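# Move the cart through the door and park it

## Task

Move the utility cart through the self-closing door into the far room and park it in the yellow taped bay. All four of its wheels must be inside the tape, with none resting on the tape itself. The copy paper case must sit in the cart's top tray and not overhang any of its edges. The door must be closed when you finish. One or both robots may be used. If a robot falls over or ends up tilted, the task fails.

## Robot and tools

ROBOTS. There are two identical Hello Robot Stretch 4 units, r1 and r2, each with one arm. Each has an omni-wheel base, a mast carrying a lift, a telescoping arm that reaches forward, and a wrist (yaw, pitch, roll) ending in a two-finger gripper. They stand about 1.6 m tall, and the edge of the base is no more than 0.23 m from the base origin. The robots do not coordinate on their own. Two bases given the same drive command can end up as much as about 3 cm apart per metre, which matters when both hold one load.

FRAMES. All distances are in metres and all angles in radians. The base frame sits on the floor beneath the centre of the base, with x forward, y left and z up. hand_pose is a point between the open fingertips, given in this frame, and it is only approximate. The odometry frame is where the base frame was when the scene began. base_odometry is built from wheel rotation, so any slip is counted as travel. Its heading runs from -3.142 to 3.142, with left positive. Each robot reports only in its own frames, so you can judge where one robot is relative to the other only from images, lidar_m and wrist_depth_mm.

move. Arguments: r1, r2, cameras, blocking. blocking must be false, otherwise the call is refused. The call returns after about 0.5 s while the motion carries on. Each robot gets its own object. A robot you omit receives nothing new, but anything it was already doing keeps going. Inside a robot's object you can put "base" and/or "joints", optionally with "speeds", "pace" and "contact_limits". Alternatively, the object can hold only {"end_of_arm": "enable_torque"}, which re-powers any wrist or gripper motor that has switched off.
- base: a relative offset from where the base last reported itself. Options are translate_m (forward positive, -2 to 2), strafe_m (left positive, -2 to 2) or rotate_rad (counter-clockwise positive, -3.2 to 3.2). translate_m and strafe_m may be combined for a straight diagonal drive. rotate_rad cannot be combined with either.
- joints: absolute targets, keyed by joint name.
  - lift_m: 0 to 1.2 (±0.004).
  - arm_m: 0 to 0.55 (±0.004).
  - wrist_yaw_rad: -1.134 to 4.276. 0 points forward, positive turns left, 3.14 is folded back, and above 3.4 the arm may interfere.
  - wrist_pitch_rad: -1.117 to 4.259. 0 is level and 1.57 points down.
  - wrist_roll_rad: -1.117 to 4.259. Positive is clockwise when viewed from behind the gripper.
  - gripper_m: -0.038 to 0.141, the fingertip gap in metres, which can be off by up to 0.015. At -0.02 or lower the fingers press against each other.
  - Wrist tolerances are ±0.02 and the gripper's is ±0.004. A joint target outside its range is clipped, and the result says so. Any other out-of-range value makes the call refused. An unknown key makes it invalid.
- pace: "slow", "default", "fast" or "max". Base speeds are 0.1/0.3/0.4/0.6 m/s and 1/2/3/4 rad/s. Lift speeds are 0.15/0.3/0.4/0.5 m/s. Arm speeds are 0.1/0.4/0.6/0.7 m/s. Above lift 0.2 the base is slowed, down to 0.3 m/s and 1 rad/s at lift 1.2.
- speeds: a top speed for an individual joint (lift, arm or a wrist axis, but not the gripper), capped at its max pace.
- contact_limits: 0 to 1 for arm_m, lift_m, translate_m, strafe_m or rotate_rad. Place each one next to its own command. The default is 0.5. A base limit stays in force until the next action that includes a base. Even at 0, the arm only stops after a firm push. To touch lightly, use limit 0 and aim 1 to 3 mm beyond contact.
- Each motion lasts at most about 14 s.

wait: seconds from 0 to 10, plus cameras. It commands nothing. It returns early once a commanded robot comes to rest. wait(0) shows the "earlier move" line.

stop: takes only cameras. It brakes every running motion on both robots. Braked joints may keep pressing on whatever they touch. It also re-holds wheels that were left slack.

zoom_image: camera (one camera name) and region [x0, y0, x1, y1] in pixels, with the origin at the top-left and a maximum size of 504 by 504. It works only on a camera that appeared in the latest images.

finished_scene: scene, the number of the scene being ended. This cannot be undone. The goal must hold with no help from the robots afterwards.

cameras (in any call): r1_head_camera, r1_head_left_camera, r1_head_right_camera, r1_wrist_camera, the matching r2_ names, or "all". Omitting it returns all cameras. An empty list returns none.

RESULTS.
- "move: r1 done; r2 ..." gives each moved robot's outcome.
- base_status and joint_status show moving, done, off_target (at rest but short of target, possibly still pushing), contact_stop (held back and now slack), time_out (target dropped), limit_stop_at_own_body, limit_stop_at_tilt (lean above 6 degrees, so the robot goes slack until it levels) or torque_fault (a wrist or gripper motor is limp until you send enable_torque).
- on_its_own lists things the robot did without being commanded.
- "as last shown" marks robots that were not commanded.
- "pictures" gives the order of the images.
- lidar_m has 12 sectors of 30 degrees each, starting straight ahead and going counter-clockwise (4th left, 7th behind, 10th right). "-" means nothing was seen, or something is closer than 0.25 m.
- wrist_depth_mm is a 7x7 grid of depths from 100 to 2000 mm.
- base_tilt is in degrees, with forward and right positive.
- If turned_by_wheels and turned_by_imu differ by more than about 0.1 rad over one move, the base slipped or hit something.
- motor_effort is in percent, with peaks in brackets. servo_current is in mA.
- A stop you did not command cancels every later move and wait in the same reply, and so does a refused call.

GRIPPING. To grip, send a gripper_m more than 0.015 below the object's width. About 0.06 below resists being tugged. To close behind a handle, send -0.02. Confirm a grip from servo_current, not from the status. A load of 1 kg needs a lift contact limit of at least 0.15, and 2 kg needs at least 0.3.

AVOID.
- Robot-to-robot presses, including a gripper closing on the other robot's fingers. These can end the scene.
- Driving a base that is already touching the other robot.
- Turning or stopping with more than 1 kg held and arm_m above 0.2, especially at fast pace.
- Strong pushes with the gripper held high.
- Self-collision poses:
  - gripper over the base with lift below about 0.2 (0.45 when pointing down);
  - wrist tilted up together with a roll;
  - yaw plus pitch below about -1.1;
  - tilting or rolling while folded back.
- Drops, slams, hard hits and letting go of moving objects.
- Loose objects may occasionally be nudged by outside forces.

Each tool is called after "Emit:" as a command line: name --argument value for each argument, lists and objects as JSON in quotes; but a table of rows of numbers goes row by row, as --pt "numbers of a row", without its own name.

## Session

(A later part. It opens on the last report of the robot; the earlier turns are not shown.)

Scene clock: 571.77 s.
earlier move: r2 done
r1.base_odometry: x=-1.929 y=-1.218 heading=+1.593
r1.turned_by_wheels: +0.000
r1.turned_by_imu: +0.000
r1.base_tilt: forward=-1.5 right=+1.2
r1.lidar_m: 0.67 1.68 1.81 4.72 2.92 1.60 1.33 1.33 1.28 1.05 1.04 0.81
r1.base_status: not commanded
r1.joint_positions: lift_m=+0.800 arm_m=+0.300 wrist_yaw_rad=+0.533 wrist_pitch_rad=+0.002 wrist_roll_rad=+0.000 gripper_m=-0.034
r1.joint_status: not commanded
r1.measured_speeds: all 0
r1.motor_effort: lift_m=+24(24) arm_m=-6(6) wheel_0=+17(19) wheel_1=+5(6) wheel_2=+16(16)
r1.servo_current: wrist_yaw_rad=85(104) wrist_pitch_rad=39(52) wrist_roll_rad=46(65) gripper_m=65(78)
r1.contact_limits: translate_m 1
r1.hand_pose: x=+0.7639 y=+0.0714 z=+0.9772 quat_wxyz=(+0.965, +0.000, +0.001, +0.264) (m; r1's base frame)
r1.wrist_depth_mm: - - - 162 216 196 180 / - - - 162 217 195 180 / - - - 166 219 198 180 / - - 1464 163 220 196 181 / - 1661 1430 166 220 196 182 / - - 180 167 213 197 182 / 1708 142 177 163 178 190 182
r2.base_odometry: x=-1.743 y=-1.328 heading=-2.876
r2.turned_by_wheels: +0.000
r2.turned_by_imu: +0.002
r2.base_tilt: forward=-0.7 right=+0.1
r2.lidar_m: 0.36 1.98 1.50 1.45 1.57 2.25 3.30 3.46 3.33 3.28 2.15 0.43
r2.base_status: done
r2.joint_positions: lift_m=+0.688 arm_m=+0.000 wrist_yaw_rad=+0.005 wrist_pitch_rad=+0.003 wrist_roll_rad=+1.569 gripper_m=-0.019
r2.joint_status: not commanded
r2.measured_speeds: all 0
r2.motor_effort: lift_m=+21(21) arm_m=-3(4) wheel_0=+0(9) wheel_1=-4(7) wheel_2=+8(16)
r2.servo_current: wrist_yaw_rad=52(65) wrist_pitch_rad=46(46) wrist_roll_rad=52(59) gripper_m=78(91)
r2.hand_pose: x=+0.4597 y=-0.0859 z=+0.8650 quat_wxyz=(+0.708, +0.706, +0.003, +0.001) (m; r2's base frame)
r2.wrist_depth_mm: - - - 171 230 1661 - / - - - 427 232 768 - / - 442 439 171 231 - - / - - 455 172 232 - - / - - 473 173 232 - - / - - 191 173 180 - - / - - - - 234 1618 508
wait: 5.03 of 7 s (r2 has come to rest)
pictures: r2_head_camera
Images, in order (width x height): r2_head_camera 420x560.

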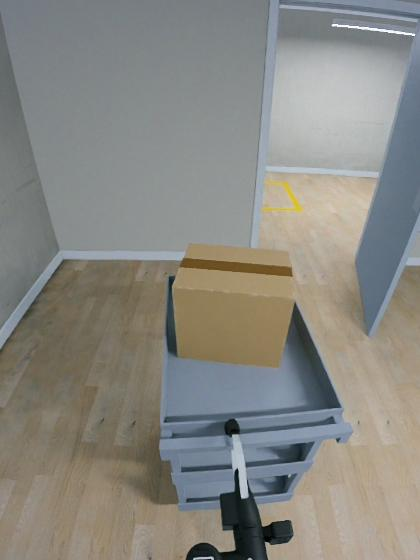

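Emit:
move --blocking false --cameras '[]' --r2 '{"base":{"translate_m":-0.15,"strafe_m":0.36},"pace":"slow"}'

Emit:
wait --seconds 7 --cameras '["r2_head_camera","r2_head_right_camera"]'

Scene clock: 610.43 s.
move: r2 moving
r1: as last shown
r1.lidar_m: 0.69 1.68 1.81 4.72 2.94 1.60 1.33 1.32 1.26 1.06 1.05 0.79
r1.motor_effort: lift_m=+23(24) arm_m=-6(6) wheel_0=+18(19) wheel_1=+5(6) wheel_2=+16(16)
r1.servo_current: wrist_yaw_rad=98(98) wrist_pitch_rad=39(46) wrist_roll_rad=52(59) gripper_m=72(78)
r1.contact_limits: translate_m 1
r1.wrist_depth_mm: - - - 162 216 196 179 / - - - 163 217 195 180 / - - - 166 219 198 180 / - - 1537 163 219 196 181 / - 1708 1430 166 220 196 182 / - - 180 166 212 197 182 / 1708 142 176 164 178 190 182
r2.base_odometry: x=-1.735 y=-1.337 heading=-2.875
r2.turned_by_wheels: +0.000
r2.turned_by_imu: +0.001
r2.base_tilt: forward=-0.6 right=+0.1
r2.lidar_m: 0.39 1.97 1.48 1.46 1.57 2.26 3.32 3.45 3.35 3.28 2.16 0.42
r2.base_status: translate_m moving; strafe_m moving
r2.joint_positions: lift_m=+0.688 arm_m=+0.000 wrist_yaw_rad=+0.005 wrist_pitch_rad=+0.003 wrist_roll_rad=+1.569 gripper_m=-0.019
r2.joint_status: not commanded
r2.measured_speeds: translate_m=-0.018 strafe_m=+0.046 rotate_rad=-0.001 lift_m=+0.000 arm_m=+0.000 wrist_yaw_rad=+0.000 wrist_pitch_rad=+0.000 wrist_roll_rad=+0.000
r2.motor_effort: lift_m=+21(21) arm_m=-3(4) wheel_0=-8(8) wheel_1=+7(8) wheel_2=+9(11)
r2.servo_current: wrist_yaw_rad=52(59) wrist_pitch_rad=39(46) wrist_roll_rad=46(59) gripper_m=85(91)
r2.hand_pose: x=+0.4597 y=-0.0859 z=+0.8650 quat_wxyz=(+0.708, +0.706, +0.003, +0.001) (m; r2's base frame)
r2.wrist_depth_mm: - - - 173 232 1661 - / - - - 427 234 768 - / - 442 439 173 233 - - / - - 452 173 233 - - / - - 473 173 234 - - / - - 188 173 179 - - / - - - - 233 1618 500
pictures: none
No camera images: "cameras" was empty.

Scene clock: 615.10 s.
earlier move: r2 done
r1.base_odometry: x=-1.929 y=-1.218 heading=+1.593
r1.turned_by_wheels: +0.000
r1.turned_by_imu: +0.000
r1.base_tilt: forward=-1.5 right=+1.2
r1.lidar_m: 0.67 1.86 2.07 4.74 2.92 1.60 1.34 1.32 1.25 1.03 1.05 0.82
r1.base_status: not commanded
r1.joint_positions: lift_m=+0.800 arm_m=+0.300 wrist_yaw_rad=+0.533 wrist_pitch_rad=+0.002 wrist_roll_rad=+0.000 gripper_m=-0.034
r1.joint_status: not commanded
r1.measured_speeds: all 0
r1.motor_effort: lift_m=+24(24) arm_m=-6(6) wheel_0=+18(19) wheel_1=+5(6) wheel_2=+16(16)
r1.servo_current: wrist_yaw_rad=98(104) wrist_pitch_rad=39(52) wrist_roll_rad=46(72) gripper_m=72(78)
r1.contact_limits: translate_m 1
r1.hand_pose: x=+0.7639 y=+0.0714 z=+0.9772 quat_wxyz=(+0.965, +0.000, +0.001, +0.264) (m; r1's base frame)
r1.wrist_depth_mm: - - - 162 217 196 179 / - - - 162 217 194 180 / - - - 166 218 198 181 / - - - 163 220 196 182 / - - - 166 220 196 181 / - - 180 166 213 196 182 / - 151 180 163 178 191 181
r2.base_odometry: x=-1.503 y=-1.635 heading=-2.876
r2.turned_by_wheels: +0.000
r2.turned_by_imu: -0.002
r2.base_tilt: forward=-0.7 right=+0.1
r2.lidar_m: 0.42 1.50 1.14 1.12 1.21 1.74 3.12 3.30 3.72 3.63 0.46 0.37
r2.base_status: done
r2.joint_positions: lift_m=+0.688 arm_m=+0.000 wrist_yaw_rad=-0.006 wrist_pitch_rad=+0.003 wrist_roll_rad=+1.569 gripper_m=-0.019
r2.joint_status: not commanded
r2.measured_speeds: all 0
r2.motor_effort: lift_m=+21(21) arm_m=-3(4) wheel_0=-8(16) wheel_1=+4(8) wheel_2=+3(11)
r2.servo_current: wrist_yaw_rad=52(65) wrist_pitch_rad=39(52) wrist_roll_rad=39(65) gripper_m=85(91)
r2.hand_pose: x=+0.4588 y=-0.0890 z=+0.8650 quat_wxyz=(+0.708, +0.706, -0.001, -0.003) (m; r2's base frame)
r2.wrist_depth_mm: - 373 368 131 183 - - / - 397 397 137 193 - - / - 436 430 142 204 - - / - - 466 151 215 - - / - - - 159 225 1756 525 / - - 189 169 181 1661 1205 / - - - - 250 1618 1229
wait: 4.67 of 7 s (r2 has come to rest)
pictures: r2_head_camera, r2_head_right_camera
Images, in order (width x height): r2_head_camera 420x560, r2_head_right_camera 420x672.

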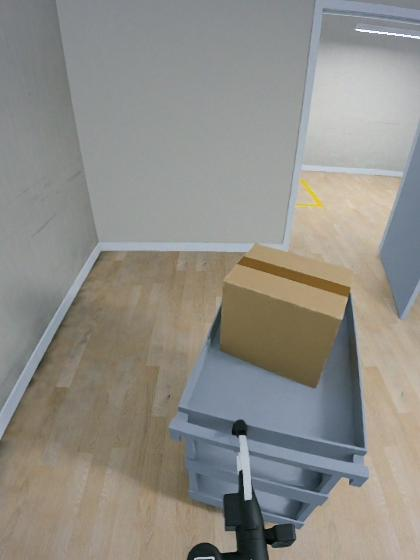

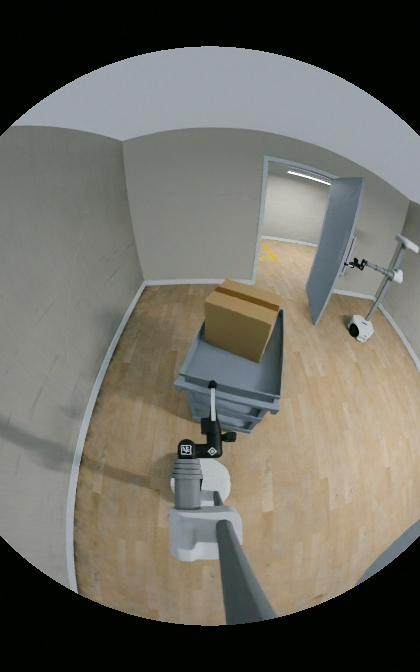

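Emit:
move --blocking false --cameras '[]' --r2 '{"base":{"strafe_m":0.12},"pace":"slow"}'

Emit:
wait --seconds 3 --cameras '[]'

Emit:
move --blocking false --cameras '[]' --r2 '{"base":{"rotate_rad":-0.35},"pace":"slow"}'

Emit:
wait --seconds 3 --cameras '[]'

Emit:
move --blocking false --cameras '[]' --r2 '{"base":{"strafe_m":0.17},"pace":"slow"}'

Emit:
wait --seconds 4 --cameras '["r2_head_camera"]'

Scene clock: 627.37 s.
move: r2 moving
r1: as last shown
r1.lidar_m: 0.69 1.86 2.04 4.73 2.89 1.62 1.33 1.33 1.25 1.05 1.05 0.81
r1.motor_effort: lift_m=+23(24) arm_m=-6(6) wheel_0=+18(18) wheel_1=+5(6) wheel_2=+16(16)
r1.servo_current: wrist_yaw_rad=78(104) wrist_pitch_rad=39(52) wrist_roll_rad=39(59) gripper_m=65(72)
r1.contact_limits: translate_m 1
r1.wrist_depth_mm: - - - 162 217 196 180 / - - - 163 217 194 180 / - - - 166 218 198 181 / - - - 163 219 195 182 / - - - 166 220 196 182 / - - 180 166 213 196 182 / - 151 180 164 178 190 183
r2.base_odometry: x=-1.500 y=-1.649 heading=-2.876
r2.turned_by_wheels: +0.000
r2.turned_by_imu: +0.000
r2.base_tilt: forward=-0.7 right=+0.1
r2.lidar_m: 0.42 1.48 1.15 1.10 1.17 1.69 3.12 3.29 3.74 3.64 0.43 0.41
r2.base_status: strafe_m moving
r2.joint_positions: lift_m=+0.688 arm_m=+0.000 wrist_yaw_rad=-0.006 wrist_pitch_rad=+0.003 wrist_roll_rad=+1.569 gripper_m=-0.019
r2.joint_status: not commanded
r2.measured_speeds: translate_m=+0.000 strafe_m=+0.055 rotate_rad=-0.001 lift_m=+0.000 arm_m=+0.000 wrist_yaw_rad=+0.000 wrist_pitch_rad=+0.000 wrist_roll_rad=+0.000
r2.motor_effort: lift_m=+21(21) arm_m=-4(4) wheel_0=-13(15) wheel_1=+5(9) wheel_2=+0(3)
r2.servo_current: wrist_yaw_rad=46(59) wrist_pitch_rad=33(46) wrist_roll_rad=59(59) gripper_m=85(85)
r2.hand_pose: x=+0.4587 y=-0.0892 z=+0.8650 quat_wxyz=(+0.708, +0.706, -0.001, -0.003) (m; r2's base frame)
r2.wrist_depth_mm: - 370 366 131 183 - - / - 399 397 136 191 - - / - 433 427 142 204 - - / - - 473 151 216 - - / - - - 160 226 1756 525 / - - 188 170 182 1537 1229 / - - - - 252 1576 1229
pictures: none
No camera images: "cameras" was empty.

Scene clock: 629.20 s.
earlier move: r2 done
r1.base_odometry: x=-1.929 y=-1.218 heading=+1.593
r1.turned_by_wheels: +0.000
r1.turned_by_imu: +0.000
r1.base_tilt: forward=-1.5 right=+1.3
r1.lidar_m: 0.68 1.91 2.14 4.72 2.91 1.57 1.32 1.33 1.25 1.06 1.04 0.81
r1.base_status: not commanded
r1.joint_positions: lift_m=+0.800 arm_m=+0.300 wrist_yaw_rad=+0.533 wrist_pitch_rad=+0.002 wrist_roll_rad=+0.000 gripper_m=-0.034
r1.joint_status: not commanded
r1.measured_speeds: all 0
r1.motor_effort: lift_m=+24(24) arm_m=-6(6) wheel_0=+18(19) wheel_1=+5(6) wheel_2=+16(16)
r1.servo_current: wrist_yaw_rad=78(104) wrist_pitch_rad=46(52) wrist_roll_rad=39(72) gripper_m=72(72)
r1.contact_limits: translate_m 1
r1.hand_pose: x=+0.7639 y=+0.0714 z=+0.9772 quat_wxyz=(+0.965, +0.000, +0.001, +0.264) (m; r1's base frame)
r1.wrist_depth_mm: - - - 162 217 196 180 / - - - 163 217 195 180 / - - - 166 218 198 181 / - - - 163 220 195 181 / - 1863 - 166 219 196 183 / - - 180 166 213 197 182 / - 151 177 163 178 191 182
r2.base_odometry: x=-1.472 y=-1.751 heading=-2.876
r2.turned_by_wheels: +0.000
r2.turned_by_imu: +0.000
r2.base_tilt: forward=-0.7 right=+0.1
r2.lidar_m: 0.42 1.35 1.03 1.00 1.07 1.53 3.13 3.29 3.84 3.75 0.39 0.36
r2.base_status: done
r2.joint_positions: lift_m=+0.688 arm_m=+0.000 wrist_yaw_rad=-0.006 wrist_pitch_rad=+0.003 wrist_roll_rad=+1.569 gripper_m=-0.019
r2.joint_status: not commanded
r2.measured_speeds: all 0
r2.motor_effort: lift_m=+21(21) arm_m=-3(4) wheel_0=-6(16) wheel_1=+5(9) wheel_2=+0(3)
r2.servo_current: wrist_yaw_rad=39(65) wrist_pitch_rad=46(52) wrist_roll_rad=46(59) gripper_m=85(98)
r2.hand_pose: x=+0.4587 y=-0.0892 z=+0.8650 quat_wxyz=(+0.708, +0.706, -0.001, -0.003) (m; r2's base frame)
r2.wrist_depth_mm: - 357 351 107 163 - - / - 389 389 118 174 - - / - 462 439 125 188 - - / - - 496 135 204 1537 - / - - - 150 221 1618 500 / - - 189 165 181 1618 1229 / - - - - 273 297 312
wait: 1.83 of 3 s (r2 has come to rest)
pictures: none
No camera images: "cameras" was empty.

Scene clock: 629.70 s.
move: r2 moving
r1: as last shown
r1.base_tilt: forward=-1.6 right=+1.2
r1.lidar_m: 0.68 1.92 2.14 4.73 2.91 1.60 1.34 1.34 1.26 1.05 1.05 0.81
r1.motor_effort: lift_m=+24(24) arm_m=-6(6) wheel_0=+18(18) wheel_1=+5(6) wheel_2=+16(16)
r1.servo_current: wrist_yaw_rad=78(91) wrist_pitch_rad=39(52) wrist_roll_rad=46(59) gripper_m=65(78)
r1.contact_limits: translate_m 1
r1.wrist_depth_mm: - - - 162 218 196 180 / - - - 163 217 194 180 / - - - 166 217 198 180 / - - - 163 220 196 182 / - 1808 - 167 220 196 182 / - 1863 179 166 213 197 182 / - 151 177 163 178 191 183
r2.base_odometry: x=-1.472 y=-1.751 heading=-3.000
r2.turned_by_wheels: -0.124
r2.turned_by_imu: -0.120
r2.base_tilt: forward=-0.7 right=+0.0
r2.lidar_m: 0.43 1.52 1.10 0.99 1.00 1.34 3.12 3.18 3.97 3.75 0.44 0.39
r2.base_status: rotate_rad moving
r2.joint_positions: lift_m=+0.688 arm_m=+0.000 wrist_yaw_rad=+0.009 wrist_pitch_rad=+0.003 wrist_roll_rad=+1.569 gripper_m=-0.019
r2.joint_status: not commanded
r2.measured_speeds: translate_m=+0.000 strafe_m=+0.001 rotate_rad=-0.496 lift_m=+0.000 arm_m=+0.000 wrist_yaw_rad=+0.001 wrist_pitch_rad=+0.000 wrist_roll_rad=+0.000
r2.motor_effort: lift_m=+21(21) arm_m=-4(4) wheel_0=+15(16) wheel_1=+9(10) wheel_2=+14(14)
r2.servo_current: wrist_yaw_rad=65(65) wrist_pitch_rad=46(46) wrist_roll_rad=46(52) gripper_m=78(91)
r2.hand_pose: x=+0.4601 y=-0.0848 z=+0.8650 quat_wxyz=(+0.708, +0.706, +0.004, +0.002) (m; r2's base frame)
r2.wrist_depth_mm: - 355 353 116 169 - - / - 384 387 124 180 - - / - 433 424 132 191 - - / - - 473 141 204 - - / - - - 151 220 1661 504 / - - 190 163 182 1661 1255 / - - - - 254 1618 1229
pictures: none
No camera images: "cameras" was empty.

Scene clock: 630.67 s.
earlier move: r2 done
r1.base_odometry: x=-1.929 y=-1.218 heading=+1.593
r1.turned_by_wheels: +0.000
r1.turned_by_imu: +0.000
r1.base_tilt: forward=-1.5 right=+1.3
r1.lidar_m: 0.68 1.90 2.12 4.72 2.94 1.60 1.32 1.32 1.28 1.07 1.05 0.80
r1.base_status: not commanded
r1.joint_positions: lift_m=+0.800 arm_m=+0.300 wrist_yaw_rad=+0.533 wrist_pitch_rad=+0.002 wrist_roll_rad=+0.000 gripper_m=-0.034
r1.joint_status: not commanded
r1.measured_speeds: all 0
r1.motor_effort: lift_m=+24(24) arm_m=-6(6) wheel_0=+18(18) wheel_1=+5(6) wheel_2=+16(16)
r1.servo_current: wrist_yaw_rad=72(98) wrist_pitch_rad=52(52) wrist_roll_rad=33(59) gripper_m=65(78)
r1.contact_limits: translate_m 1
r1.hand_pose: x=+0.7639 y=+0.0714 z=+0.9772 quat_wxyz=(+0.965, +0.000, +0.001, +0.264) (m; r1's base frame)
r1.wrist_depth_mm: - - - 162 217 197 180 / - - - 162 218 195 180 / - - - 166 218 198 181 / - 1983 - 163 219 196 181 / - - - 166 220 196 181 / - - 179 167 212 196 182 / - 151 179 164 178 191 182
r2.base_odometry: x=-1.472 y=-1.751 heading=+3.059
r2.turned_by_wheels: -0.224
r2.turned_by_imu: -0.217
r2.base_tilt: forward=-0.6 right=+0.0
r2.lidar_m: 0.40 2.10 1.20 0.98 0.99 1.15 1.89 3.12 3.57 3.75 3.76 0.42
r2.base_status: done
r2.joint_positions: lift_m=+0.688 arm_m=+0.000 wrist_yaw_rad=+0.009 wrist_pitch_rad=+0.003 wrist_roll_rad=+1.569 gripper_m=-0.019
r2.joint_status: not commanded
r2.measured_speeds: all 0
r2.motor_effort: lift_m=+21(21) arm_m=-4(4) wheel_0=+10(16) wheel_1=+5(10) wheel_2=+5(15)
r2.servo_current: wrist_yaw_rad=52(65) wrist_pitch_rad=39(46) wrist_roll_rad=59(59) gripper_m=85(91)
r2.hand_pose: x=+0.4601 y=-0.0848 z=+0.8650 quat_wxyz=(+0.708, +0.706, +0.004, +0.002) (m; r2's base frame)
r2.wrist_depth_mm: - - - 169 229 1618 535 / - - - 424 229 741 - / - 439 436 170 229 831 - / - - 449 170 229 820 - / - - 466 171 231 831 - / - - 190 172 181 - - / - - - - 232 1661 500
wait: 0.97 of 3 s (r2 has come to rest)
pictures: none
No camera images: "cameras" was empty.

Scene clock: 631.17 s.
move: r2 moving
r1: as last shown
r1.base_tilt: forward=-1.6 right=+1.2
r1.lidar_m: 0.68 1.89 2.09 4.72 2.94 1.59 1.34 1.33 1.25 1.06 1.05 0.82
r1.motor_effort: lift_m=+24(24) arm_m=-6(6) wheel_0=+17(19) wheel_1=+5(6) wheel_2=+16(16)
r1.servo_current: wrist_yaw_rad=72(98) wrist_pitch_rad=46(46) wrist_roll_rad=46(59) gripper_m=65(72)
r1.contact_limits: translate_m 1
r1.wrist_depth_mm: - - - 162 217 196 180 / - - - 163 218 194 180 / - - - 166 217 198 181 / - - - 163 219 196 181 / - - - 166 220 196 181 / - - 179 166 212 196 182 / - 151 179 163 178 191 183
r2.base_odometry: x=-1.473 y=-1.765 heading=+3.059
r2.turned_by_wheels: +0.000
r2.turned_by_imu: +0.000
r2.base_tilt: forward=-0.7 right=+0.1
r2.lidar_m: 0.39 2.08 1.16 0.99 0.98 1.13 1.92 3.11 3.54 3.77 3.75 0.43
r2.base_status: strafe_m moving
r2.joint_positions: lift_m=+0.688 arm_m=+0.000 wrist_yaw_rad=+0.003 wrist_pitch_rad=+0.003 wrist_roll_rad=+1.569 gripper_m=-0.019
r2.joint_status: not commanded
r2.measured_speeds: translate_m=+0.001 strafe_m=+0.056 rotate_rad=-0.005 lift_m=+0.000 arm_m=+0.000 wrist_yaw_rad=-0.009 wrist_pitch_rad=+0.000 wrist_roll_rad=+0.000
r2.motor_effort: lift_m=+21(21) arm_m=-4(4) wheel_0=-11(11) wheel_1=+7(9) wheel_2=+1(4)
r2.servo_current: wrist_yaw_rad=59(65) wrist_pitch_rad=46(46) wrist_roll_rad=33(59) gripper_m=85(85)
r2.hand_pose: x=+0.4596 y=-0.0866 z=+0.8650 quat_wxyz=(+0.708, +0.706, +0.002, +0.000) (m; r2's base frame)
r2.wrist_depth_mm: - - - 172 232 1618 508 / - - - 427 231 778 - / - 442 433 172 230 - - / - - 449 172 232 842 - / - - 466 172 231 831 - / - - 189 172 181 - - / - - - - 231 1661 508
pictures: none
No camera images: "cameras" was empty.

Scene clock: 633.53 s.
earlier move: r2 done
r1.base_odometry: x=-1.929 y=-1.218 heading=+1.593
r1.turned_by_wheels: +0.000
r1.turned_by_imu: +0.000
r1.base_tilt: forward=-1.5 right=+1.2
r1.lidar_m: 0.69 1.96 2.14 4.72 2.94 1.59 1.31 1.32 1.26 1.06 1.06 0.80
r1.base_status: not commanded
r1.joint_positions: lift_m=+0.800 arm_m=+0.300 wrist_yaw_rad=+0.533 wrist_pitch_rad=+0.002 wrist_roll_rad=+0.000 gripper_m=-0.034
r1.joint_status: not commanded
r1.measured_speeds: all 0
r1.motor_effort: lift_m=+24(24) arm_m=-6(6) wheel_0=+18(19) wheel_1=+5(6) wheel_2=+16(16)
r1.servo_current: wrist_yaw_rad=78(104) wrist_pitch_rad=39(46) wrist_roll_rad=46(72) gripper_m=65(78)
r1.contact_limits: translate_m 1
r1.hand_pose: x=+0.7639 y=+0.0714 z=+0.9772 quat_wxyz=(+0.965, +0.000, +0.001, +0.264) (m; r1's base frame)
r1.wrist_depth_mm: - - - 162 218 196 179 / - - - 162 217 195 180 / - - - 166 220 198 181 / - - - 163 220 196 181 / - - - 166 220 196 182 / - - 180 166 213 196 182 / - 151 176 164 178 191 183
r2.base_odometry: x=-1.486 y=-1.920 heading=+3.059
r2.turned_by_wheels: +0.000
r2.turned_by_imu: -0.001
r2.base_tilt: forward=-0.7 right=+0.1
r2.lidar_m: 0.40 1.76 0.98 0.84 0.82 0.96 1.67 3.14 3.61 3.92 0.49 0.40
r2.base_status: done
r2.joint_positions: lift_m=+0.688 arm_m=+0.000 wrist_yaw_rad=-0.008 wrist_pitch_rad=+0.003 wrist_roll_rad=+1.569 gripper_m=-0.019
r2.joint_status: not commanded
r2.measured_speeds: all 0
r2.motor_effort: lift_m=+21(21) arm_m=-3(4) wheel_0=-4(16) wheel_1=+4(9) wheel_2=-1(4)
r2.servo_current: wrist_yaw_rad=52(72) wrist_pitch_rad=46(52) wrist_roll_rad=46(65) gripper_m=91(91)
r2.hand_pose: x=+0.4586 y=-0.0897 z=+0.8650 quat_wxyz=(+0.708, +0.706, -0.002, -0.004) (m; r2's base frame)
r2.wrist_depth_mm: - - - 143 198 - - / - 404 397 147 203 - - / - 430 424 153 211 - - / - - 455 442 217 798 - / - - 492 164 224 - - / - - 189 169 182 1618 508 / - - - - 240 1661 1205
wait: 2.37 of 4 s (r2 has come to rest)
pictures: r2_head_camera
Images, in order (width x height): r2_head_camera 420x560.

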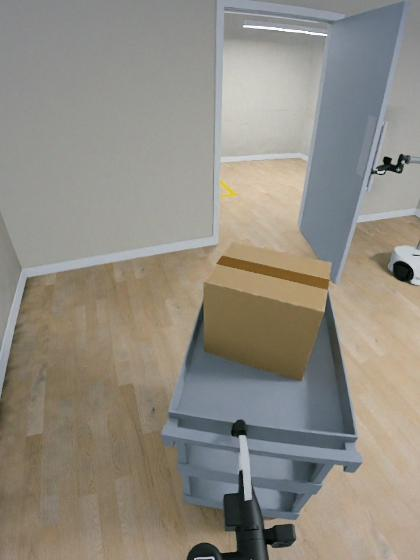

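Emit:
move --blocking false --cameras '[]' --r2 '{"base":{"translate_m":0.35,"strafe_m":-0.05},"pace":"slow"}'

Emit:
wait --seconds 6 --cameras '["r2_head_camera"]'

Scene clock: 643.33 s.
move: r2 moving
r1: as last shown
r1.base_tilt: forward=-1.6 right=+1.3
r1.lidar_m: 0.70 1.91 2.17 4.71 2.93 1.59 1.33 1.33 1.27 1.06 1.06 0.81
r1.motor_effort: lift_m=+23(24) arm_m=-6(6) wheel_0=+18(18) wheel_1=+5(5) wheel_2=+16(16)
r1.servo_current: wrist_yaw_rad=85(104) wrist_pitch_rad=39(46) wrist_roll_rad=39(52) gripper_m=72(72)
r1.contact_limits: translate_m 1
r1.wrist_depth_mm: - - - 162 216 197 180 / - - - 163 217 195 180 / - - - 166 218 198 181 / - - - 163 219 196 181 / - - - 167 220 196 182 / - - 180 166 213 197 182 / - 151 176 163 178 191 182
r2.base_odometry: x=-1.498 y=-1.918 heading=+3.059
r2.turned_by_wheels: +0.000
r2.turned_by_imu: +0.001
r2.base_tilt: forward=-0.6 right=+0.1
r2.lidar_m: 0.41 1.79 1.02 0.84 0.84 0.99 1.66 3.17 3.61 3.90 0.50 0.40
r2.base_status: translate_m moving; strafe_m moving
r2.joint_positions: lift_m=+0.688 arm_m=+0.000 wrist_yaw_rad=-0.008 wrist_pitch_rad=+0.003 wrist_roll_rad=+1.569 gripper_m=-0.019
r2.joint_status: not commanded
r2.measured_speeds: translate_m=+0.048 strafe_m=-0.007 rotate_rad=+0.000 lift_m=+0.000 arm_m=+0.000 wrist_yaw_rad=+0.005 wrist_pitch_rad=+0.000 wrist_roll_rad=+0.000
r2.motor_effort: lift_m=+21(21) arm_m=-3(4) wheel_0=+6(9) wheel_1=+8(8) wheel_2=-13(15)
r2.servo_current: wrist_yaw_rad=65(65) wrist_pitch_rad=46(46) wrist_roll_rad=46(59) gripper_m=85(85)
r2.hand_pose: x=+0.4586 y=-0.0897 z=+0.8650 quat_wxyz=(+0.708, +0.706, -0.002, -0.004) (m; r2's base frame)
r2.wrist_depth_mm: - - - 139 193 723 - / - 399 394 143 202 - - / - 430 427 149 208 - - / - - 455 156 215 - - / - - 488 162 224 - - / - - 189 167 182 1708 500 / - - - - 242 1537 1205
pictures: none
No camera images: "cameras" was empty.

Scene clock: 647.63 s.
earlier move: r2 done
r1.base_odometry: x=-1.929 y=-1.218 heading=+1.593
r1.turned_by_wheels: +0.000
r1.turned_by_imu: +0.000
r1.base_tilt: forward=-1.6 right=+1.2
r1.lidar_m: 0.70 1.69 2.26 4.73 2.93 1.61 1.33 1.31 1.27 1.06 1.02 0.80
r1.base_status: not commanded
r1.joint_positions: lift_m=+0.800 arm_m=+0.300 wrist_yaw_rad=+0.533 wrist_pitch_rad=+0.002 wrist_roll_rad=+0.000 gripper_m=-0.034
r1.joint_status: not commanded
r1.measured_speeds: all 0
r1.motor_effort: lift_m=+24(24) arm_m=-6(6) wheel_0=+18(19) wheel_1=+5(6) wheel_2=+16(16)
r1.servo_current: wrist_yaw_rad=72(104) wrist_pitch_rad=33(52) wrist_roll_rad=59(78) gripper_m=72(78)
r1.contact_limits: translate_m 1
r1.hand_pose: x=+0.7639 y=+0.0714 z=+0.9772 quat_wxyz=(+0.965, +0.000, +0.001, +0.264) (m; r1's base frame)
r1.wrist_depth_mm: - - - 161 217 198 179 / - - - 162 217 195 180 / - - - 167 218 198 181 / - - 1464 163 219 196 182 / - - 1499 166 220 196 182 / - - 178 166 213 197 182 / - 151 176 164 178 190 182
r2.base_odometry: x=-1.830 y=-1.842 heading=+3.059
r2.turned_by_wheels: +0.000
r2.turned_by_imu: +0.003
r2.base_tilt: forward=-0.7 right=+0.1
r2.lidar_m: 0.41 2.10 1.15 0.98 0.95 1.14 1.92 3.47 3.99 3.76 0.46 0.38
r2.base_status: done
r2.joint_positions: lift_m=+0.688 arm_m=+0.000 wrist_yaw_rad=+0.005 wrist_pitch_rad=+0.003 wrist_roll_rad=+1.569 gripper_m=-0.019
r2.joint_status: not commanded
r2.measured_speeds: all 0
r2.motor_effort: lift_m=+21(21) arm_m=-4(4) wheel_0=+6(16) wheel_1=+5(9) wheel_2=-6(15)
r2.servo_current: wrist_yaw_rad=59(65) wrist_pitch_rad=46(52) wrist_roll_rad=39(59) gripper_m=91(91)
r2.hand_pose: x=+0.4597 y=-0.0861 z=+0.8650 quat_wxyz=(+0.708, +0.706, +0.003, +0.000) (m; r2's base frame)
r2.wrist_depth_mm: - 355 351 118 172 - - / - 384 384 125 182 - - / - 433 424 133 193 - - / - - 473 143 206 - - / - - - 152 217 1708 530 / - - 188 162 180 1708 1205 / - - - - 253 1661 1205
wait: 4.30 of 6 s (r2 has come to rest)
pictures: r2_head_camera
Images, in order (width x height): r2_head_camera 420x560.

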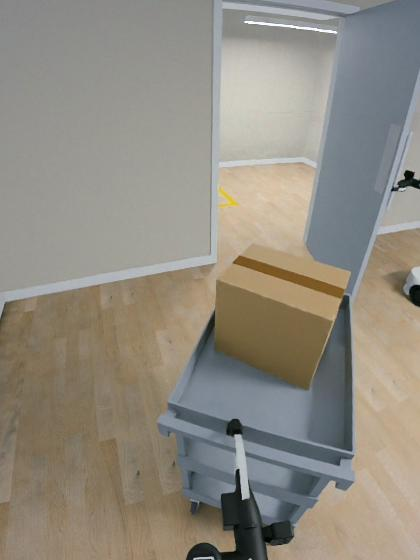

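Emit:
move --blocking false --cameras '[]' --r2 '{"base":{"translate_m":0.25,"strafe_m":-0.16},"pace":"slow"}'

Emit:
wait --seconds 6 --cameras '["r2_head_camera"]'

Scene clock: 654.33 s.
move: r2 moving
r1: as last shown
r1.base_tilt: forward=-1.5 right=+1.2
r1.lidar_m: 0.68 1.71 2.50 4.73 2.92 1.61 1.34 1.32 1.27 1.05 1.06 0.80
r1.motor_effort: lift_m=+24(24) arm_m=-6(6) wheel_0=+18(18) wheel_1=+5(5) wheel_2=+16(16)
r1.servo_current: wrist_yaw_rad=65(111) wrist_pitch_rad=39(46) wrist_roll_rad=46(59) gripper_m=72(78)
r1.contact_limits: translate_m 1
r1.wrist_depth_mm: - - - 162 217 197 180 / - - - 162 217 195 180 / - - - 166 218 198 181 / - - 1464 163 220 196 181 / - - 1464 166 220 196 182 / - - 178 167 213 197 182 / - 151 177 163 179 191 183
r2.base_odometry: x=-1.842 y=-1.833 heading=+3.059
r2.turned_by_wheels: +0.000
r2.turned_by_imu: +0.001
r2.base_tilt: forward=-0.7 right=+0.1
r2.lidar_m: 0.41 2.08 1.17 0.99 0.99 1.15 1.92 3.48 4.00 3.76 0.43 0.37
r2.base_status: translate_m moving; strafe_m moving
r2.joint_positions: lift_m=+0.688 arm_m=+0.000 wrist_yaw_rad=+0.005 wrist_pitch_rad=+0.003 wrist_roll_rad=+1.569 gripper_m=-0.019
r2.joint_status: not commanded
r2.measured_speeds: translate_m=+0.047 strafe_m=-0.030 rotate_rad=+0.001 lift_m=+0.000 arm_m=+0.000 wrist_yaw_rad=+0.000 wrist_pitch_rad=+0.000 wrist_roll_rad=+0.000
r2.motor_effort: lift_m=+21(21) arm_m=-4(4) wheel_0=+12(14) wheel_1=-4(5) wheel_2=-9(13)
r2.servo_current: wrist_yaw_rad=59(59) wrist_pitch_rad=39(46) wrist_roll_rad=46(52) gripper_m=78(85)
r2.hand_pose: x=+0.4597 y=-0.0861 z=+0.8650 quat_wxyz=(+0.708, +0.706, +0.003, +0.000) (m; r2's base frame)
r2.wrist_depth_mm: - 355 349 116 171 - - / - 382 382 123 180 - - / - 433 424 131 190 - - / - - 469 140 204 - - / - - - 151 220 1661 521 / - - 187 160 181 1618 1205 / - - - - 253 1661 1229
pictures: none
No camera images: "cameras" was empty.

Scene clock: 657.97 s.
earlier move: r2 done
r1.base_odometry: x=-1.929 y=-1.218 heading=+1.593
r1.turned_by_wheels: +0.000
r1.turned_by_imu: +0.000
r1.base_tilt: forward=-1.5 right=+1.2
r1.lidar_m: 0.69 1.39 2.23 4.72 2.93 1.62 1.31 1.32 1.28 1.05 1.05 0.80
r1.base_status: not commanded
r1.joint_positions: lift_m=+0.800 arm_m=+0.300 wrist_yaw_rad=+0.533 wrist_pitch_rad=+0.002 wrist_roll_rad=+0.000 gripper_m=-0.034
r1.joint_status: not commanded
r1.measured_speeds: all 0
r1.motor_effort: lift_m=+24(24) arm_m=-6(6) wheel_0=+18(19) wheel_1=+5(6) wheel_2=+16(16)
r1.servo_current: wrist_yaw_rad=85(111) wrist_pitch_rad=39(52) wrist_roll_rad=33(65) gripper_m=72(78)
r1.contact_limits: translate_m 1
r1.hand_pose: x=+0.7639 y=+0.0714 z=+0.9772 quat_wxyz=(+0.965, +0.000, +0.001, +0.264) (m; r1's base frame)
r1.wrist_depth_mm: - - - 162 217 196 179 / - - - 162 217 195 181 / - - - 166 219 198 181 / - - 1205 163 219 196 181 / - 1863 1182 166 220 195 182 / - - 178 166 213 196 182 / - 151 - 164 178 190 182
r2.base_odometry: x=-2.066 y=-1.662 heading=+3.059
r2.turned_by_wheels: +0.000
r2.turned_by_imu: +0.002
r2.base_tilt: forward=-0.6 right=+0.1
r2.lidar_m: 0.42 2.13 1.41 1.20 1.20 1.42 2.41 3.67 4.16 3.55 0.41 0.39
r2.base_status: done
r2.joint_positions: lift_m=+0.688 arm_m=+0.000 wrist_yaw_rad=+0.005 wrist_pitch_rad=+0.003 wrist_roll_rad=+1.569 gripper_m=-0.019
r2.joint_status: not commanded
r2.measured_speeds: all 0
r2.motor_effort: lift_m=+21(21) arm_m=-3(4) wheel_0=+8(18) wheel_1=-5(7) wheel_2=-5(13)
r2.servo_current: wrist_yaw_rad=59(59) wrist_pitch_rad=33(52) wrist_roll_rad=39(65) gripper_m=85(91)
r2.hand_pose: x=+0.4597 y=-0.0861 z=+0.8650 quat_wxyz=(+0.708, +0.706, +0.003, +0.000) (m; r2's base frame)
r2.wrist_depth_mm: - 343 345 106 162 - - / - 382 384 116 174 - - / - 436 427 124 186 - - / - - 484 133 202 - - / - - - 147 219 1618 504 / - - 184 159 181 1537 1229 / - - - - - - 1138
wait: 3.63 of 6 s (r2 has come to rest)
pictures: r2_head_camera
Images, in order (width x height): r2_head_camera 420x560.

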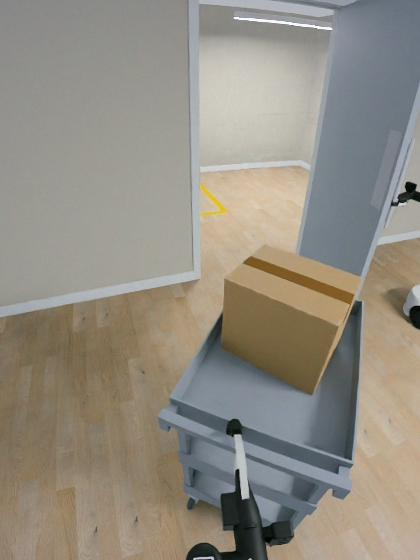

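Emit:
move --blocking false --cameras '[]' --r2 '{"base":{"strafe_m":-0.3},"pace":"slow"}'

Emit:
wait --seconds 6 --cameras '["r2_head_camera"]'

Scene clock: 672.63 s.
move: r2 moving
r1: as last shown
r1.lidar_m: 0.71 1.39 2.20 4.72 2.90 1.58 1.33 1.32 1.26 1.06 1.06 0.79
r1.motor_effort: lift_m=+24(24) arm_m=-6(6) wheel_0=+18(18) wheel_1=+5(5) wheel_2=+16(16)
r1.servo_current: wrist_yaw_rad=91(91) wrist_pitch_rad=52(52) wrist_roll_rad=52(59) gripper_m=65(78)
r1.contact_limits: translate_m 1
r1.wrist_depth_mm: - - - 162 217 197 179 / - - - 162 218 195 180 / - - - 166 218 198 181 / - - 1160 163 220 195 181 / - 1863 1182 166 220 196 182 / - - 178 167 213 197 182 / - 151 - 164 178 191 182
r2.base_odometry: x=-2.065 y=-1.648 heading=+3.060
r2.turned_by_wheels: +0.001
r2.turned_by_imu: +0.001
r2.base_tilt: forward=-0.6 right=+0.0
r2.lidar_m: 0.44 2.14 1.46 1.20 1.21 1.43 2.46 3.66 4.16 3.53 0.42 0.37
r2.base_status: strafe_m moving
r2.joint_positions: lift_m=+0.688 arm_m=+0.000 wrist_yaw_rad=+0.006 wrist_pitch_rad=+0.003 wrist_roll_rad=+1.569 gripper_m=-0.019
r2.joint_status: not commanded
r2.measured_speeds: translate_m=+0.000 strafe_m=-0.056 rotate_rad=-0.002 lift_m=+0.000 arm_m=+0.000 wrist_yaw_rad=+0.008 wrist_pitch_rad=+0.000 wrist_roll_rad=+0.000
r2.motor_effort: lift_m=+21(21) arm_m=-3(4) wheel_0=+16(16) wheel_1=-6(8) wheel_2=-1(4)
r2.servo_current: wrist_yaw_rad=46(52) wrist_pitch_rad=39(46) wrist_roll_rad=52(59) gripper_m=91(91)
r2.hand_pose: x=+0.4598 y=-0.0858 z=+0.8650 quat_wxyz=(+0.708, +0.706, +0.003, +0.001) (m; r2's base frame)
r2.wrist_depth_mm: - 343 343 105 160 - - / - 382 382 115 172 - - / - 433 424 121 185 - - / - - 477 131 200 - - / - - - 143 217 1661 500 / - - 184 157 181 1537 1205 / - - - - 260 1430 1138
pictures: none
No camera images: "cameras" was empty.

Scene clock: 676.27 s.
earlier move: r2 done
r1.base_odometry: x=-1.929 y=-1.218 heading=+1.593
r1.turned_by_wheels: +0.000
r1.turned_by_imu: +0.000
r1.base_tilt: forward=-1.6 right=+1.2
r1.lidar_m: 0.69 1.23 1.61 4.72 2.91 1.58 1.33 1.32 1.27 1.05 1.06 0.81
r1.base_status: not commanded
r1.joint_positions: lift_m=+0.800 arm_m=+0.300 wrist_yaw_rad=+0.533 wrist_pitch_rad=+0.002 wrist_roll_rad=+0.000 gripper_m=-0.034
r1.joint_status: not commanded
r1.measured_speeds: all 0
r1.motor_effort: lift_m=+24(24) arm_m=-6(6) wheel_0=+18(19) wheel_1=+6(6) wheel_2=+16(16)
r1.servo_current: wrist_yaw_rad=78(98) wrist_pitch_rad=39(52) wrist_roll_rad=52(78) gripper_m=65(85)
r1.contact_limits: translate_m 1
r1.hand_pose: x=+0.7639 y=+0.0714 z=+0.9772 quat_wxyz=(+0.965, +0.000, +0.001, +0.264) (m; r1's base frame)
r1.wrist_depth_mm: - - - 162 217 196 180 / - - - 162 216 194 180 / - - - 166 219 198 181 / - 1499 1078 163 220 195 182 / - 976 1042 166 219 197 182 / - - 178 167 213 197 182 / - 143 176 164 178 190 182
r2.base_odometry: x=-2.042 y=-1.363 heading=+3.059
r2.turned_by_wheels: -0.001
r2.turned_by_imu: +0.002
r2.base_tilt: forward=-0.7 right=+0.0
r2.lidar_m: 0.40 2.23 1.74 1.50 1.50 1.72 2.96 3.58 3.84 3.27 2.04 0.41
r2.base_status: done
r2.joint_positions: lift_m=+0.688 arm_m=+0.000 wrist_yaw_rad=+0.006 wrist_pitch_rad=+0.003 wrist_roll_rad=+1.569 gripper_m=-0.019
r2.joint_status: not commanded
r2.measured_speeds: all 0
r2.motor_effort: lift_m=+21(21) arm_m=-3(4) wheel_0=+5(16) wheel_1=-4(8) wheel_2=+0(4)
r2.servo_current: wrist_yaw_rad=46(65) wrist_pitch_rad=39(52) wrist_roll_rad=39(59) gripper_m=78(91)
r2.hand_pose: x=+0.4598 y=-0.0858 z=+0.8650 quat_wxyz=(+0.708, +0.706, +0.003, +0.001) (m; r2's base frame)
r2.wrist_depth_mm: - - 1308 154 211 - - / - 413 407 157 216 778 - / - 430 430 162 220 809 - / - - 452 165 224 - - / - - 477 169 229 - - / - 496 189 172 180 - - / - - - - 240 1537 480
wait: 3.63 of 6 s (r2 has come to rest)
pictures: r2_head_camera
Images, in order (width x height): r2_head_camera 420x560.

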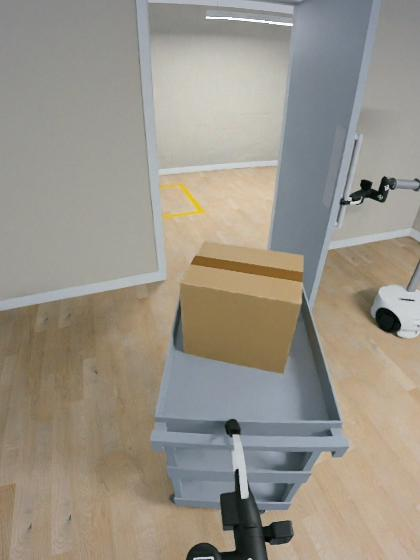

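Emit:
move --blocking false --cameras '[]' --r2 '{"base":{"translate_m":0.25,"strafe_m":-0.02},"pace":"slow"}'

Emit:
wait --seconds 6 --cameras '["r2_head_camera"]'

Scene clock: 688.93 s.
move: r2 moving
r1: as last shown
r1.base_tilt: forward=-1.5 right=+1.3
r1.lidar_m: 0.66 1.21 1.59 4.73 2.93 1.59 1.33 1.33 1.26 1.05 1.05 0.82
r1.motor_effort: lift_m=+24(24) arm_m=-6(6) wheel_0=+18(18) wheel_1=+5(6) wheel_2=+16(16)
r1.servo_current: wrist_yaw_rad=91(111) wrist_pitch_rad=46(46) wrist_roll_rad=39(65) gripper_m=72(72)
r1.contact_limits: translate_m 1
r1.wrist_depth_mm: - - - 162 217 196 179 / - - - 162 217 195 180 / - - - 166 219 197 181 / - 1537 1078 163 218 195 181 / - 976 1042 165 220 196 182 / - - 177 167 213 196 182 / - 143 176 164 178 191 182
r2.base_odometry: x=-2.054 y=-1.361 heading=+3.059
r2.turned_by_wheels: +0.000
r2.turned_by_imu: +0.001
r2.base_tilt: forward=-0.7 right=+0.0
r2.lidar_m: 0.39 2.22 1.75 1.51 1.49 1.74 3.00 3.59 3.81 3.25 2.04 0.43
r2.base_status: translate_m moving; strafe_m moving
r2.joint_positions: lift_m=+0.688 arm_m=+0.000 wrist_yaw_rad=+0.002 wrist_pitch_rad=+0.003 wrist_roll_rad=+1.569 gripper_m=-0.019
r2.joint_status: not commanded
r2.measured_speeds: translate_m=+0.048 strafe_m=-0.004 rotate_rad=-0.006 lift_m=+0.000 arm_m=+0.000 wrist_yaw_rad=-0.025 wrist_pitch_rad=+0.000 wrist_roll_rad=+0.000
r2.motor_effort: lift_m=+21(21) arm_m=-3(4) wheel_0=+10(12) wheel_1=+7(8) wheel_2=-12(12)
r2.servo_current: wrist_yaw_rad=52(59) wrist_pitch_rad=39(52) wrist_roll_rad=46(59) gripper_m=85(91)
r2.hand_pose: x=+0.4595 y=-0.0868 z=+0.8650 quat_wxyz=(+0.708, +0.706, +0.002, +0.000) (m; r2's base frame)
r2.wrist_depth_mm: - - - 154 211 - - / - 413 413 156 214 798 - / - 433 424 160 217 809 - / - - 445 163 221 820 - / - - 469 165 225 - - / - 492 188 167 180 - - / - - - - 234 1537 492
pictures: none
No camera images: "cameras" was empty.

Scene clock: 692.23 s.
earlier move: r2 done
r1.base_odometry: x=-1.929 y=-1.218 heading=+1.593
r1.turned_by_wheels: +0.000
r1.turned_by_imu: +0.000
r1.base_tilt: forward=-1.6 right=+1.2
r1.lidar_m: 0.70 1.03 1.84 4.73 2.95 1.60 1.31 1.33 1.28 1.05 1.05 0.79
r1.base_status: not commanded
r1.joint_positions: lift_m=+0.800 arm_m=+0.300 wrist_yaw_rad=+0.533 wrist_pitch_rad=+0.002 wrist_roll_rad=+0.000 gripper_m=-0.034
r1.joint_status: not commanded
r1.measured_speeds: all 0
r1.motor_effort: lift_m=+24(24) arm_m=-6(6) wheel_0=+17(18) wheel_1=+5(6) wheel_2=+16(16)
r1.servo_current: wrist_yaw_rad=85(111) wrist_pitch_rad=52(52) wrist_roll_rad=33(65) gripper_m=72(78)
r1.contact_limits: translate_m 1
r1.hand_pose: x=+0.7639 y=+0.0714 z=+0.9772 quat_wxyz=(+0.965, +0.000, +0.001, +0.264) (m; r1's base frame)
r1.wrist_depth_mm: - - - 162 217 196 180 / - - - 162 217 194 180 / - - - 166 219 198 181 / - 1499 809 163 219 196 181 / - 1098 788 166 219 196 182 / - 768 182 167 213 196 182 / - 152 177 164 178 191 183
r2.base_odometry: x=-2.289 y=-1.323 heading=+3.059
r2.turned_by_wheels: -0.001
r2.turned_by_imu: -0.002
r2.base_tilt: forward=-0.7 right=+0.1
r2.lidar_m: 0.41 1.99 1.89 1.59 1.59 1.82 3.18 3.81 3.71 3.17 0.44 0.39
r2.base_status: done
r2.joint_positions: lift_m=+0.688 arm_m=+0.000 wrist_yaw_rad=-0.005 wrist_pitch_rad=+0.003 wrist_roll_rad=+1.569 gripper_m=-0.019
r2.joint_status: not commanded
r2.measured_speeds: all 0
r2.motor_effort: lift_m=+21(21) arm_m=+4(5) wheel_0=+0(14) wheel_1=+4(8) wheel_2=-11(19)
r2.servo_current: wrist_yaw_rad=59(65) wrist_pitch_rad=39(52) wrist_roll_rad=33(65) gripper_m=85(91)
r2.hand_pose: x=+0.4588 y=-0.0890 z=+0.8650 quat_wxyz=(+0.708, +0.706, -0.001, -0.003) (m; r2's base frame)
r2.wrist_depth_mm: - 375 375 132 186 - - / - 392 392 137 195 - - / - 427 424 145 204 - - / - 1863 462 153 215 - - / - - 504 159 224 1756 - / - - 185 168 183 1537 504 / - - - - 247 121 1205
wait: 3.30 of 6 s (r2 has come to rest)
pictures: r2_head_camera
Images, in order (width x height): r2_head_camera 420x560.

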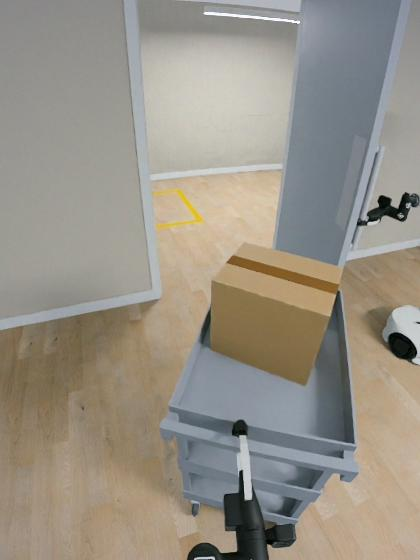

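Emit:
move --blocking false --cameras '[]' --r2 '{"base":{"strafe_m":-0.3},"pace":"slow"}'

Emit:
wait --seconds 6 --cameras '["r2_head_camera"]'

Scene clock: 701.97 s.
move: r2 moving
r1: as last shown
r1.lidar_m: 0.68 1.03 1.80 4.72 2.89 1.58 1.34 1.33 1.29 1.05 1.06 0.81
r1.motor_effort: lift_m=+24(24) arm_m=-6(6) wheel_0=+18(18) wheel_1=+5(6) wheel_2=+16(16)
r1.servo_current: wrist_yaw_rad=78(91) wrist_pitch_rad=39(46) wrist_roll_rad=65(65) gripper_m=65(78)
r1.contact_limits: translate_m 1
r1.wrist_depth_mm: - - - 162 217 197 179 / - - - 162 218 194 180 / - - - 166 218 198 181 / - 1464 809 163 219 196 182 / - 1078 809 167 220 196 182 / - 750 182 167 212 196 182 / - 151 177 163 178 190 182
r2.base_odometry: x=-2.288 y=-1.308 heading=+3.059
r2.turned_by_wheels: +0.000
r2.turned_by_imu: +0.001
r2.base_tilt: forward=-0.7 right=+0.1
r2.lidar_m: 0.39 1.98 1.87 1.58 1.58 1.86 3.20 3.78 3.71 3.17 0.44 0.40
r2.base_status: strafe_m moving
r2.joint_positions: lift_m=+0.688 arm_m=+0.000 wrist_yaw_rad=-0.003 wrist_pitch_rad=+0.003 wrist_roll_rad=+1.569 gripper_m=-0.019
r2.joint_status: not commanded
r2.measured_speeds: translate_m=-0.001 strafe_m=-0.058 rotate_rad=+0.004 lift_m=+0.000 arm_m=+0.000 wrist_yaw_rad=+0.016 wrist_pitch_rad=+0.000 wrist_roll_rad=+0.000
r2.motor_effort: lift_m=+21(21) arm_m=+4(4) wheel_0=+10(10) wheel_1=-7(8) wheel_2=-1(9)
r2.servo_current: wrist_yaw_rad=52(59) wrist_pitch_rad=33(46) wrist_roll_rad=52(52) gripper_m=85(91)
r2.hand_pose: x=+0.4590 y=-0.0882 z=+0.8650 quat_wxyz=(+0.708, +0.706, +0.000, -0.002) (m; r2's base frame)
r2.wrist_depth_mm: - 370 382 131 183 - - / - 387 389 134 191 - - / - 427 424 142 202 - - / - 1863 459 149 213 - - / - - 504 158 222 - - / - - 184 167 182 1499 492 / - - - - 247 1430 1229
pictures: none
No camera images: "cameras" was empty.

Scene clock: 705.63 s.
earlier move: r2 done
r1.base_odometry: x=-1.929 y=-1.218 heading=+1.593
r1.turned_by_wheels: +0.000
r1.turned_by_imu: +0.000
r1.base_tilt: forward=-1.6 right=+1.2
r1.lidar_m: 0.68 0.92 1.19 4.73 2.94 1.59 1.31 1.34 1.25 1.07 1.06 0.82
r1.base_status: not commanded
r1.joint_positions: lift_m=+0.800 arm_m=+0.300 wrist_yaw_rad=+0.533 wrist_pitch_rad=+0.002 wrist_roll_rad=+0.000 gripper_m=-0.034
r1.joint_status: not commanded
r1.measured_speeds: all 0
r1.motor_effort: lift_m=+24(24) arm_m=-6(6) wheel_0=+17(19) wheel_1=+5(6) wheel_2=+16(16)
r1.servo_current: wrist_yaw_rad=72(98) wrist_pitch_rad=39(52) wrist_roll_rad=59(72) gripper_m=72(78)
r1.contact_limits: translate_m 1
r1.hand_pose: x=+0.7639 y=+0.0714 z=+0.9772 quat_wxyz=(+0.965, +0.000, +0.001, +0.264) (m; r1's base frame)
r1.wrist_depth_mm: - - - 162 216 196 180 / - - - 162 218 195 180 / - - - 166 218 198 181 / 1308 621 699 163 219 196 181 / 1042 634 699 167 220 196 182 / - 634 182 166 213 197 182 / - 143 455 163 178 190 182
r2.base_odometry: x=-2.264 y=-1.024 heading=+3.059
r2.turned_by_wheels: +0.000
r2.turned_by_imu: +0.001
r2.base_tilt: forward=-0.7 right=+0.1
r2.lidar_m: 0.39 0.39 2.17 1.88 1.86 2.16 3.67 3.74 3.35 2.87 1.65 0.43
r2.base_status: done
r2.joint_positions: lift_m=+0.688 arm_m=+0.000 wrist_yaw_rad=+0.006 wrist_pitch_rad=+0.003 wrist_roll_rad=+1.569 gripper_m=-0.019
r2.joint_status: not commanded
r2.measured_speeds: all 0
r2.motor_effort: lift_m=+21(21) arm_m=+4(5) wheel_0=+5(17) wheel_1=-4(8) wheel_2=+0(9)
r2.servo_current: wrist_yaw_rad=52(72) wrist_pitch_rad=39(46) wrist_roll_rad=52(59) gripper_m=78(91)
r2.hand_pose: x=+0.4598 y=-0.0857 z=+0.8650 quat_wxyz=(+0.708, +0.706, +0.003, +0.001) (m; r2's base frame)
r2.wrist_depth_mm: - - - 171 230 1708 1182 / - - 1138 171 230 768 - / - 439 433 172 232 - - / - 455 445 172 232 - - / - 1921 466 172 232 - - / - 1863 189 172 180 - - / - - - - 233 - -
wait: 3.67 of 6 s (r2 has come to rest)
pictures: r2_head_camera
Images, in order (width x height): r2_head_camera 420x560.

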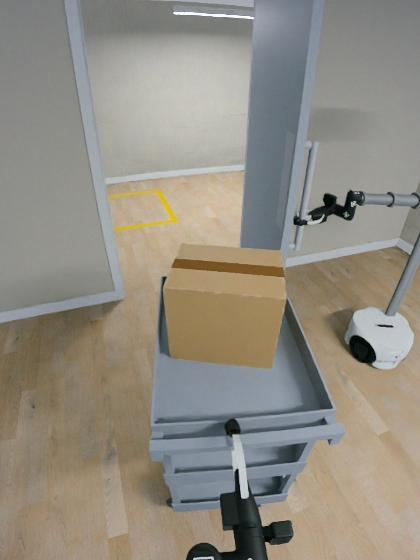

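Emit:
move --r2 '{"base":{"strafe_m":-0.15},"pace":"slow"}' --blocking false --cameras '[]'

Emit:
wait --seconds 5 --cameras '["r2_head_camera"]'

Scene clock: 732.13 s.
move: r2 moving
r1: as last shown
r1.base_tilt: forward=-1.5 right=+1.2
r1.lidar_m: 0.69 0.88 1.14 4.71 2.92 1.60 1.33 1.33 1.28 1.05 1.05 0.79
r1.motor_effort: lift_m=+24(24) arm_m=-6(6) wheel_0=+18(18) wheel_1=+5(6) wheel_2=+16(16)
r1.servo_current: wrist_yaw_rad=85(91) wrist_pitch_rad=39(52) wrist_roll_rad=52(65) gripper_m=72(72)
r1.contact_limits: translate_m 1
r1.wrist_depth_mm: - - - 162 216 196 180 / - - - 162 217 195 181 / - - - 167 218 198 182 / 1281 621 699 163 219 196 182 / 1042 615 699 166 220 196 181 / - 621 182 166 213 196 182 / - 143 449 164 178 191 183
r2.base_odometry: x=-2.263 y=-1.009 heading=+3.059
r2.turned_by_wheels: +0.000
r2.turned_by_imu: +0.001
r2.base_tilt: forward=-0.6 right=+0.0
r2.lidar_m: 0.37 0.44 2.23 1.89 1.88 2.18 3.72 3.71 3.38 2.88 1.69 0.44
r2.base_status: strafe_m moving
r2.joint_positions: lift_m=+0.688 arm_m=+0.000 wrist_yaw_rad=+0.006 wrist_pitch_rad=+0.003 wrist_roll_rad=+1.569 gripper_m=-0.019
r2.joint_status: not commanded
r2.measured_speeds: translate_m=+0.000 strafe_m=-0.057 rotate_rad=-0.002 lift_m=+0.000 arm_m=+0.000 wrist_yaw_rad=+0.000 wrist_pitch_rad=+0.000 wrist_roll_rad=+0.000
r2.motor_effort: lift_m=+21(21) arm_m=+4(4) wheel_0=+10(13) wheel_1=-9(9) wheel_2=-1(1)
r2.servo_current: wrist_yaw_rad=59(59) wrist_pitch_rad=39(46) wrist_roll_rad=52(52) gripper_m=78(91)
r2.hand_pose: x=+0.4598 y=-0.0857 z=+0.8650 quat_wxyz=(+0.708, +0.706, +0.003, +0.001) (m; r2's base frame)
r2.wrist_depth_mm: - - - 172 232 1708 1182 / - - - 172 231 809 - / - 439 436 172 233 - - / - 452 449 172 233 - - / - 1863 466 173 232 - - / - 1863 191 172 180 - - / - - - - 232 - 500
pictures: none
No camera images: "cameras" was empty.

Scene clock: 734.27 s.
earlier move: r2 done
r1.base_odometry: x=-1.929 y=-1.218 heading=+1.593
r1.turned_by_wheels: +0.000
r1.turned_by_imu: +0.000
r1.base_tilt: forward=-1.6 right=+1.2
r1.lidar_m: 0.68 0.86 1.05 4.73 2.94 1.59 1.34 1.33 1.29 1.05 1.06 0.80
r1.base_status: not commanded
r1.joint_positions: lift_m=+0.800 arm_m=+0.300 wrist_yaw_rad=+0.533 wrist_pitch_rad=+0.002 wrist_roll_rad=+0.000 gripper_m=-0.034
r1.joint_status: not commanded
r1.measured_speeds: all 0
r1.motor_effort: lift_m=+24(24) arm_m=-6(6) wheel_0=+18(18) wheel_1=+5(6) wheel_2=+16(16)
r1.servo_current: wrist_yaw_rad=59(98) wrist_pitch_rad=46(52) wrist_roll_rad=52(65) gripper_m=65(78)
r1.contact_limits: translate_m 1
r1.hand_pose: x=+0.7639 y=+0.0714 z=+0.9772 quat_wxyz=(+0.965, +0.000, +0.001, +0.264) (m; r1's base frame)
r1.wrist_depth_mm: - - - 162 216 196 180 / - - - 163 217 195 180 / - - - 166 218 198 181 / 609 564 699 163 220 196 181 / 603 569 699 166 220 196 181 / 603 564 182 167 213 197 182 / - 142 421 164 178 190 182
r2.base_odometry: x=-2.252 y=-0.875 heading=+3.059
r2.turned_by_wheels: +0.000
r2.turned_by_imu: +0.001
r2.base_tilt: forward=-0.7 right=+0.0
r2.lidar_m: 0.35 0.39 2.36 2.01 2.02 2.31 3.70 3.69 3.21 2.73 2.73 0.46
r2.base_status: done
r2.joint_positions: lift_m=+0.688 arm_m=+0.000 wrist_yaw_rad=+0.006 wrist_pitch_rad=+0.003 wrist_roll_rad=+1.569 gripper_m=-0.019
r2.joint_status: not commanded
r2.measured_speeds: all 0
r2.motor_effort: lift_m=+21(21) arm_m=+4(5) wheel_0=+5(13) wheel_1=-4(9) wheel_2=+0(2)
r2.servo_current: wrist_yaw_rad=46(65) wrist_pitch_rad=39(46) wrist_roll_rad=52(65) gripper_m=91(91)
r2.hand_pose: x=+0.4598 y=-0.0857 z=+0.8650 quat_wxyz=(+0.708, +0.706, +0.003, +0.001) (m; r2's base frame)
r2.wrist_depth_mm: - - - 263 267 1708 1205 / - - - 196 258 1708 508 / - - 1078 189 250 788 - / - 452 452 183 243 - - / - 1983 452 179 237 - - / - 1863 190 174 179 - - / - 459 459 - 224 - -
wait: 2.13 of 5 s (r2 has come to rest)
pictures: r2_head_camera
Images, in order (width x height): r2_head_camera 420x560.

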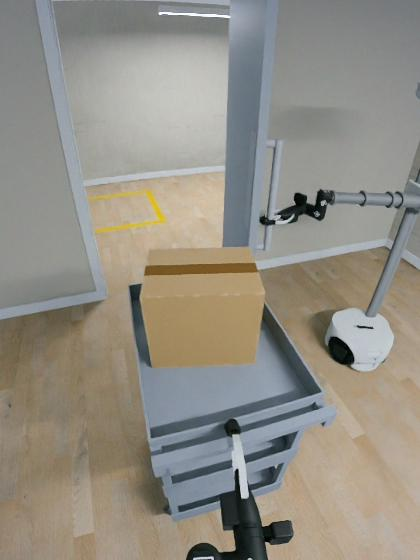

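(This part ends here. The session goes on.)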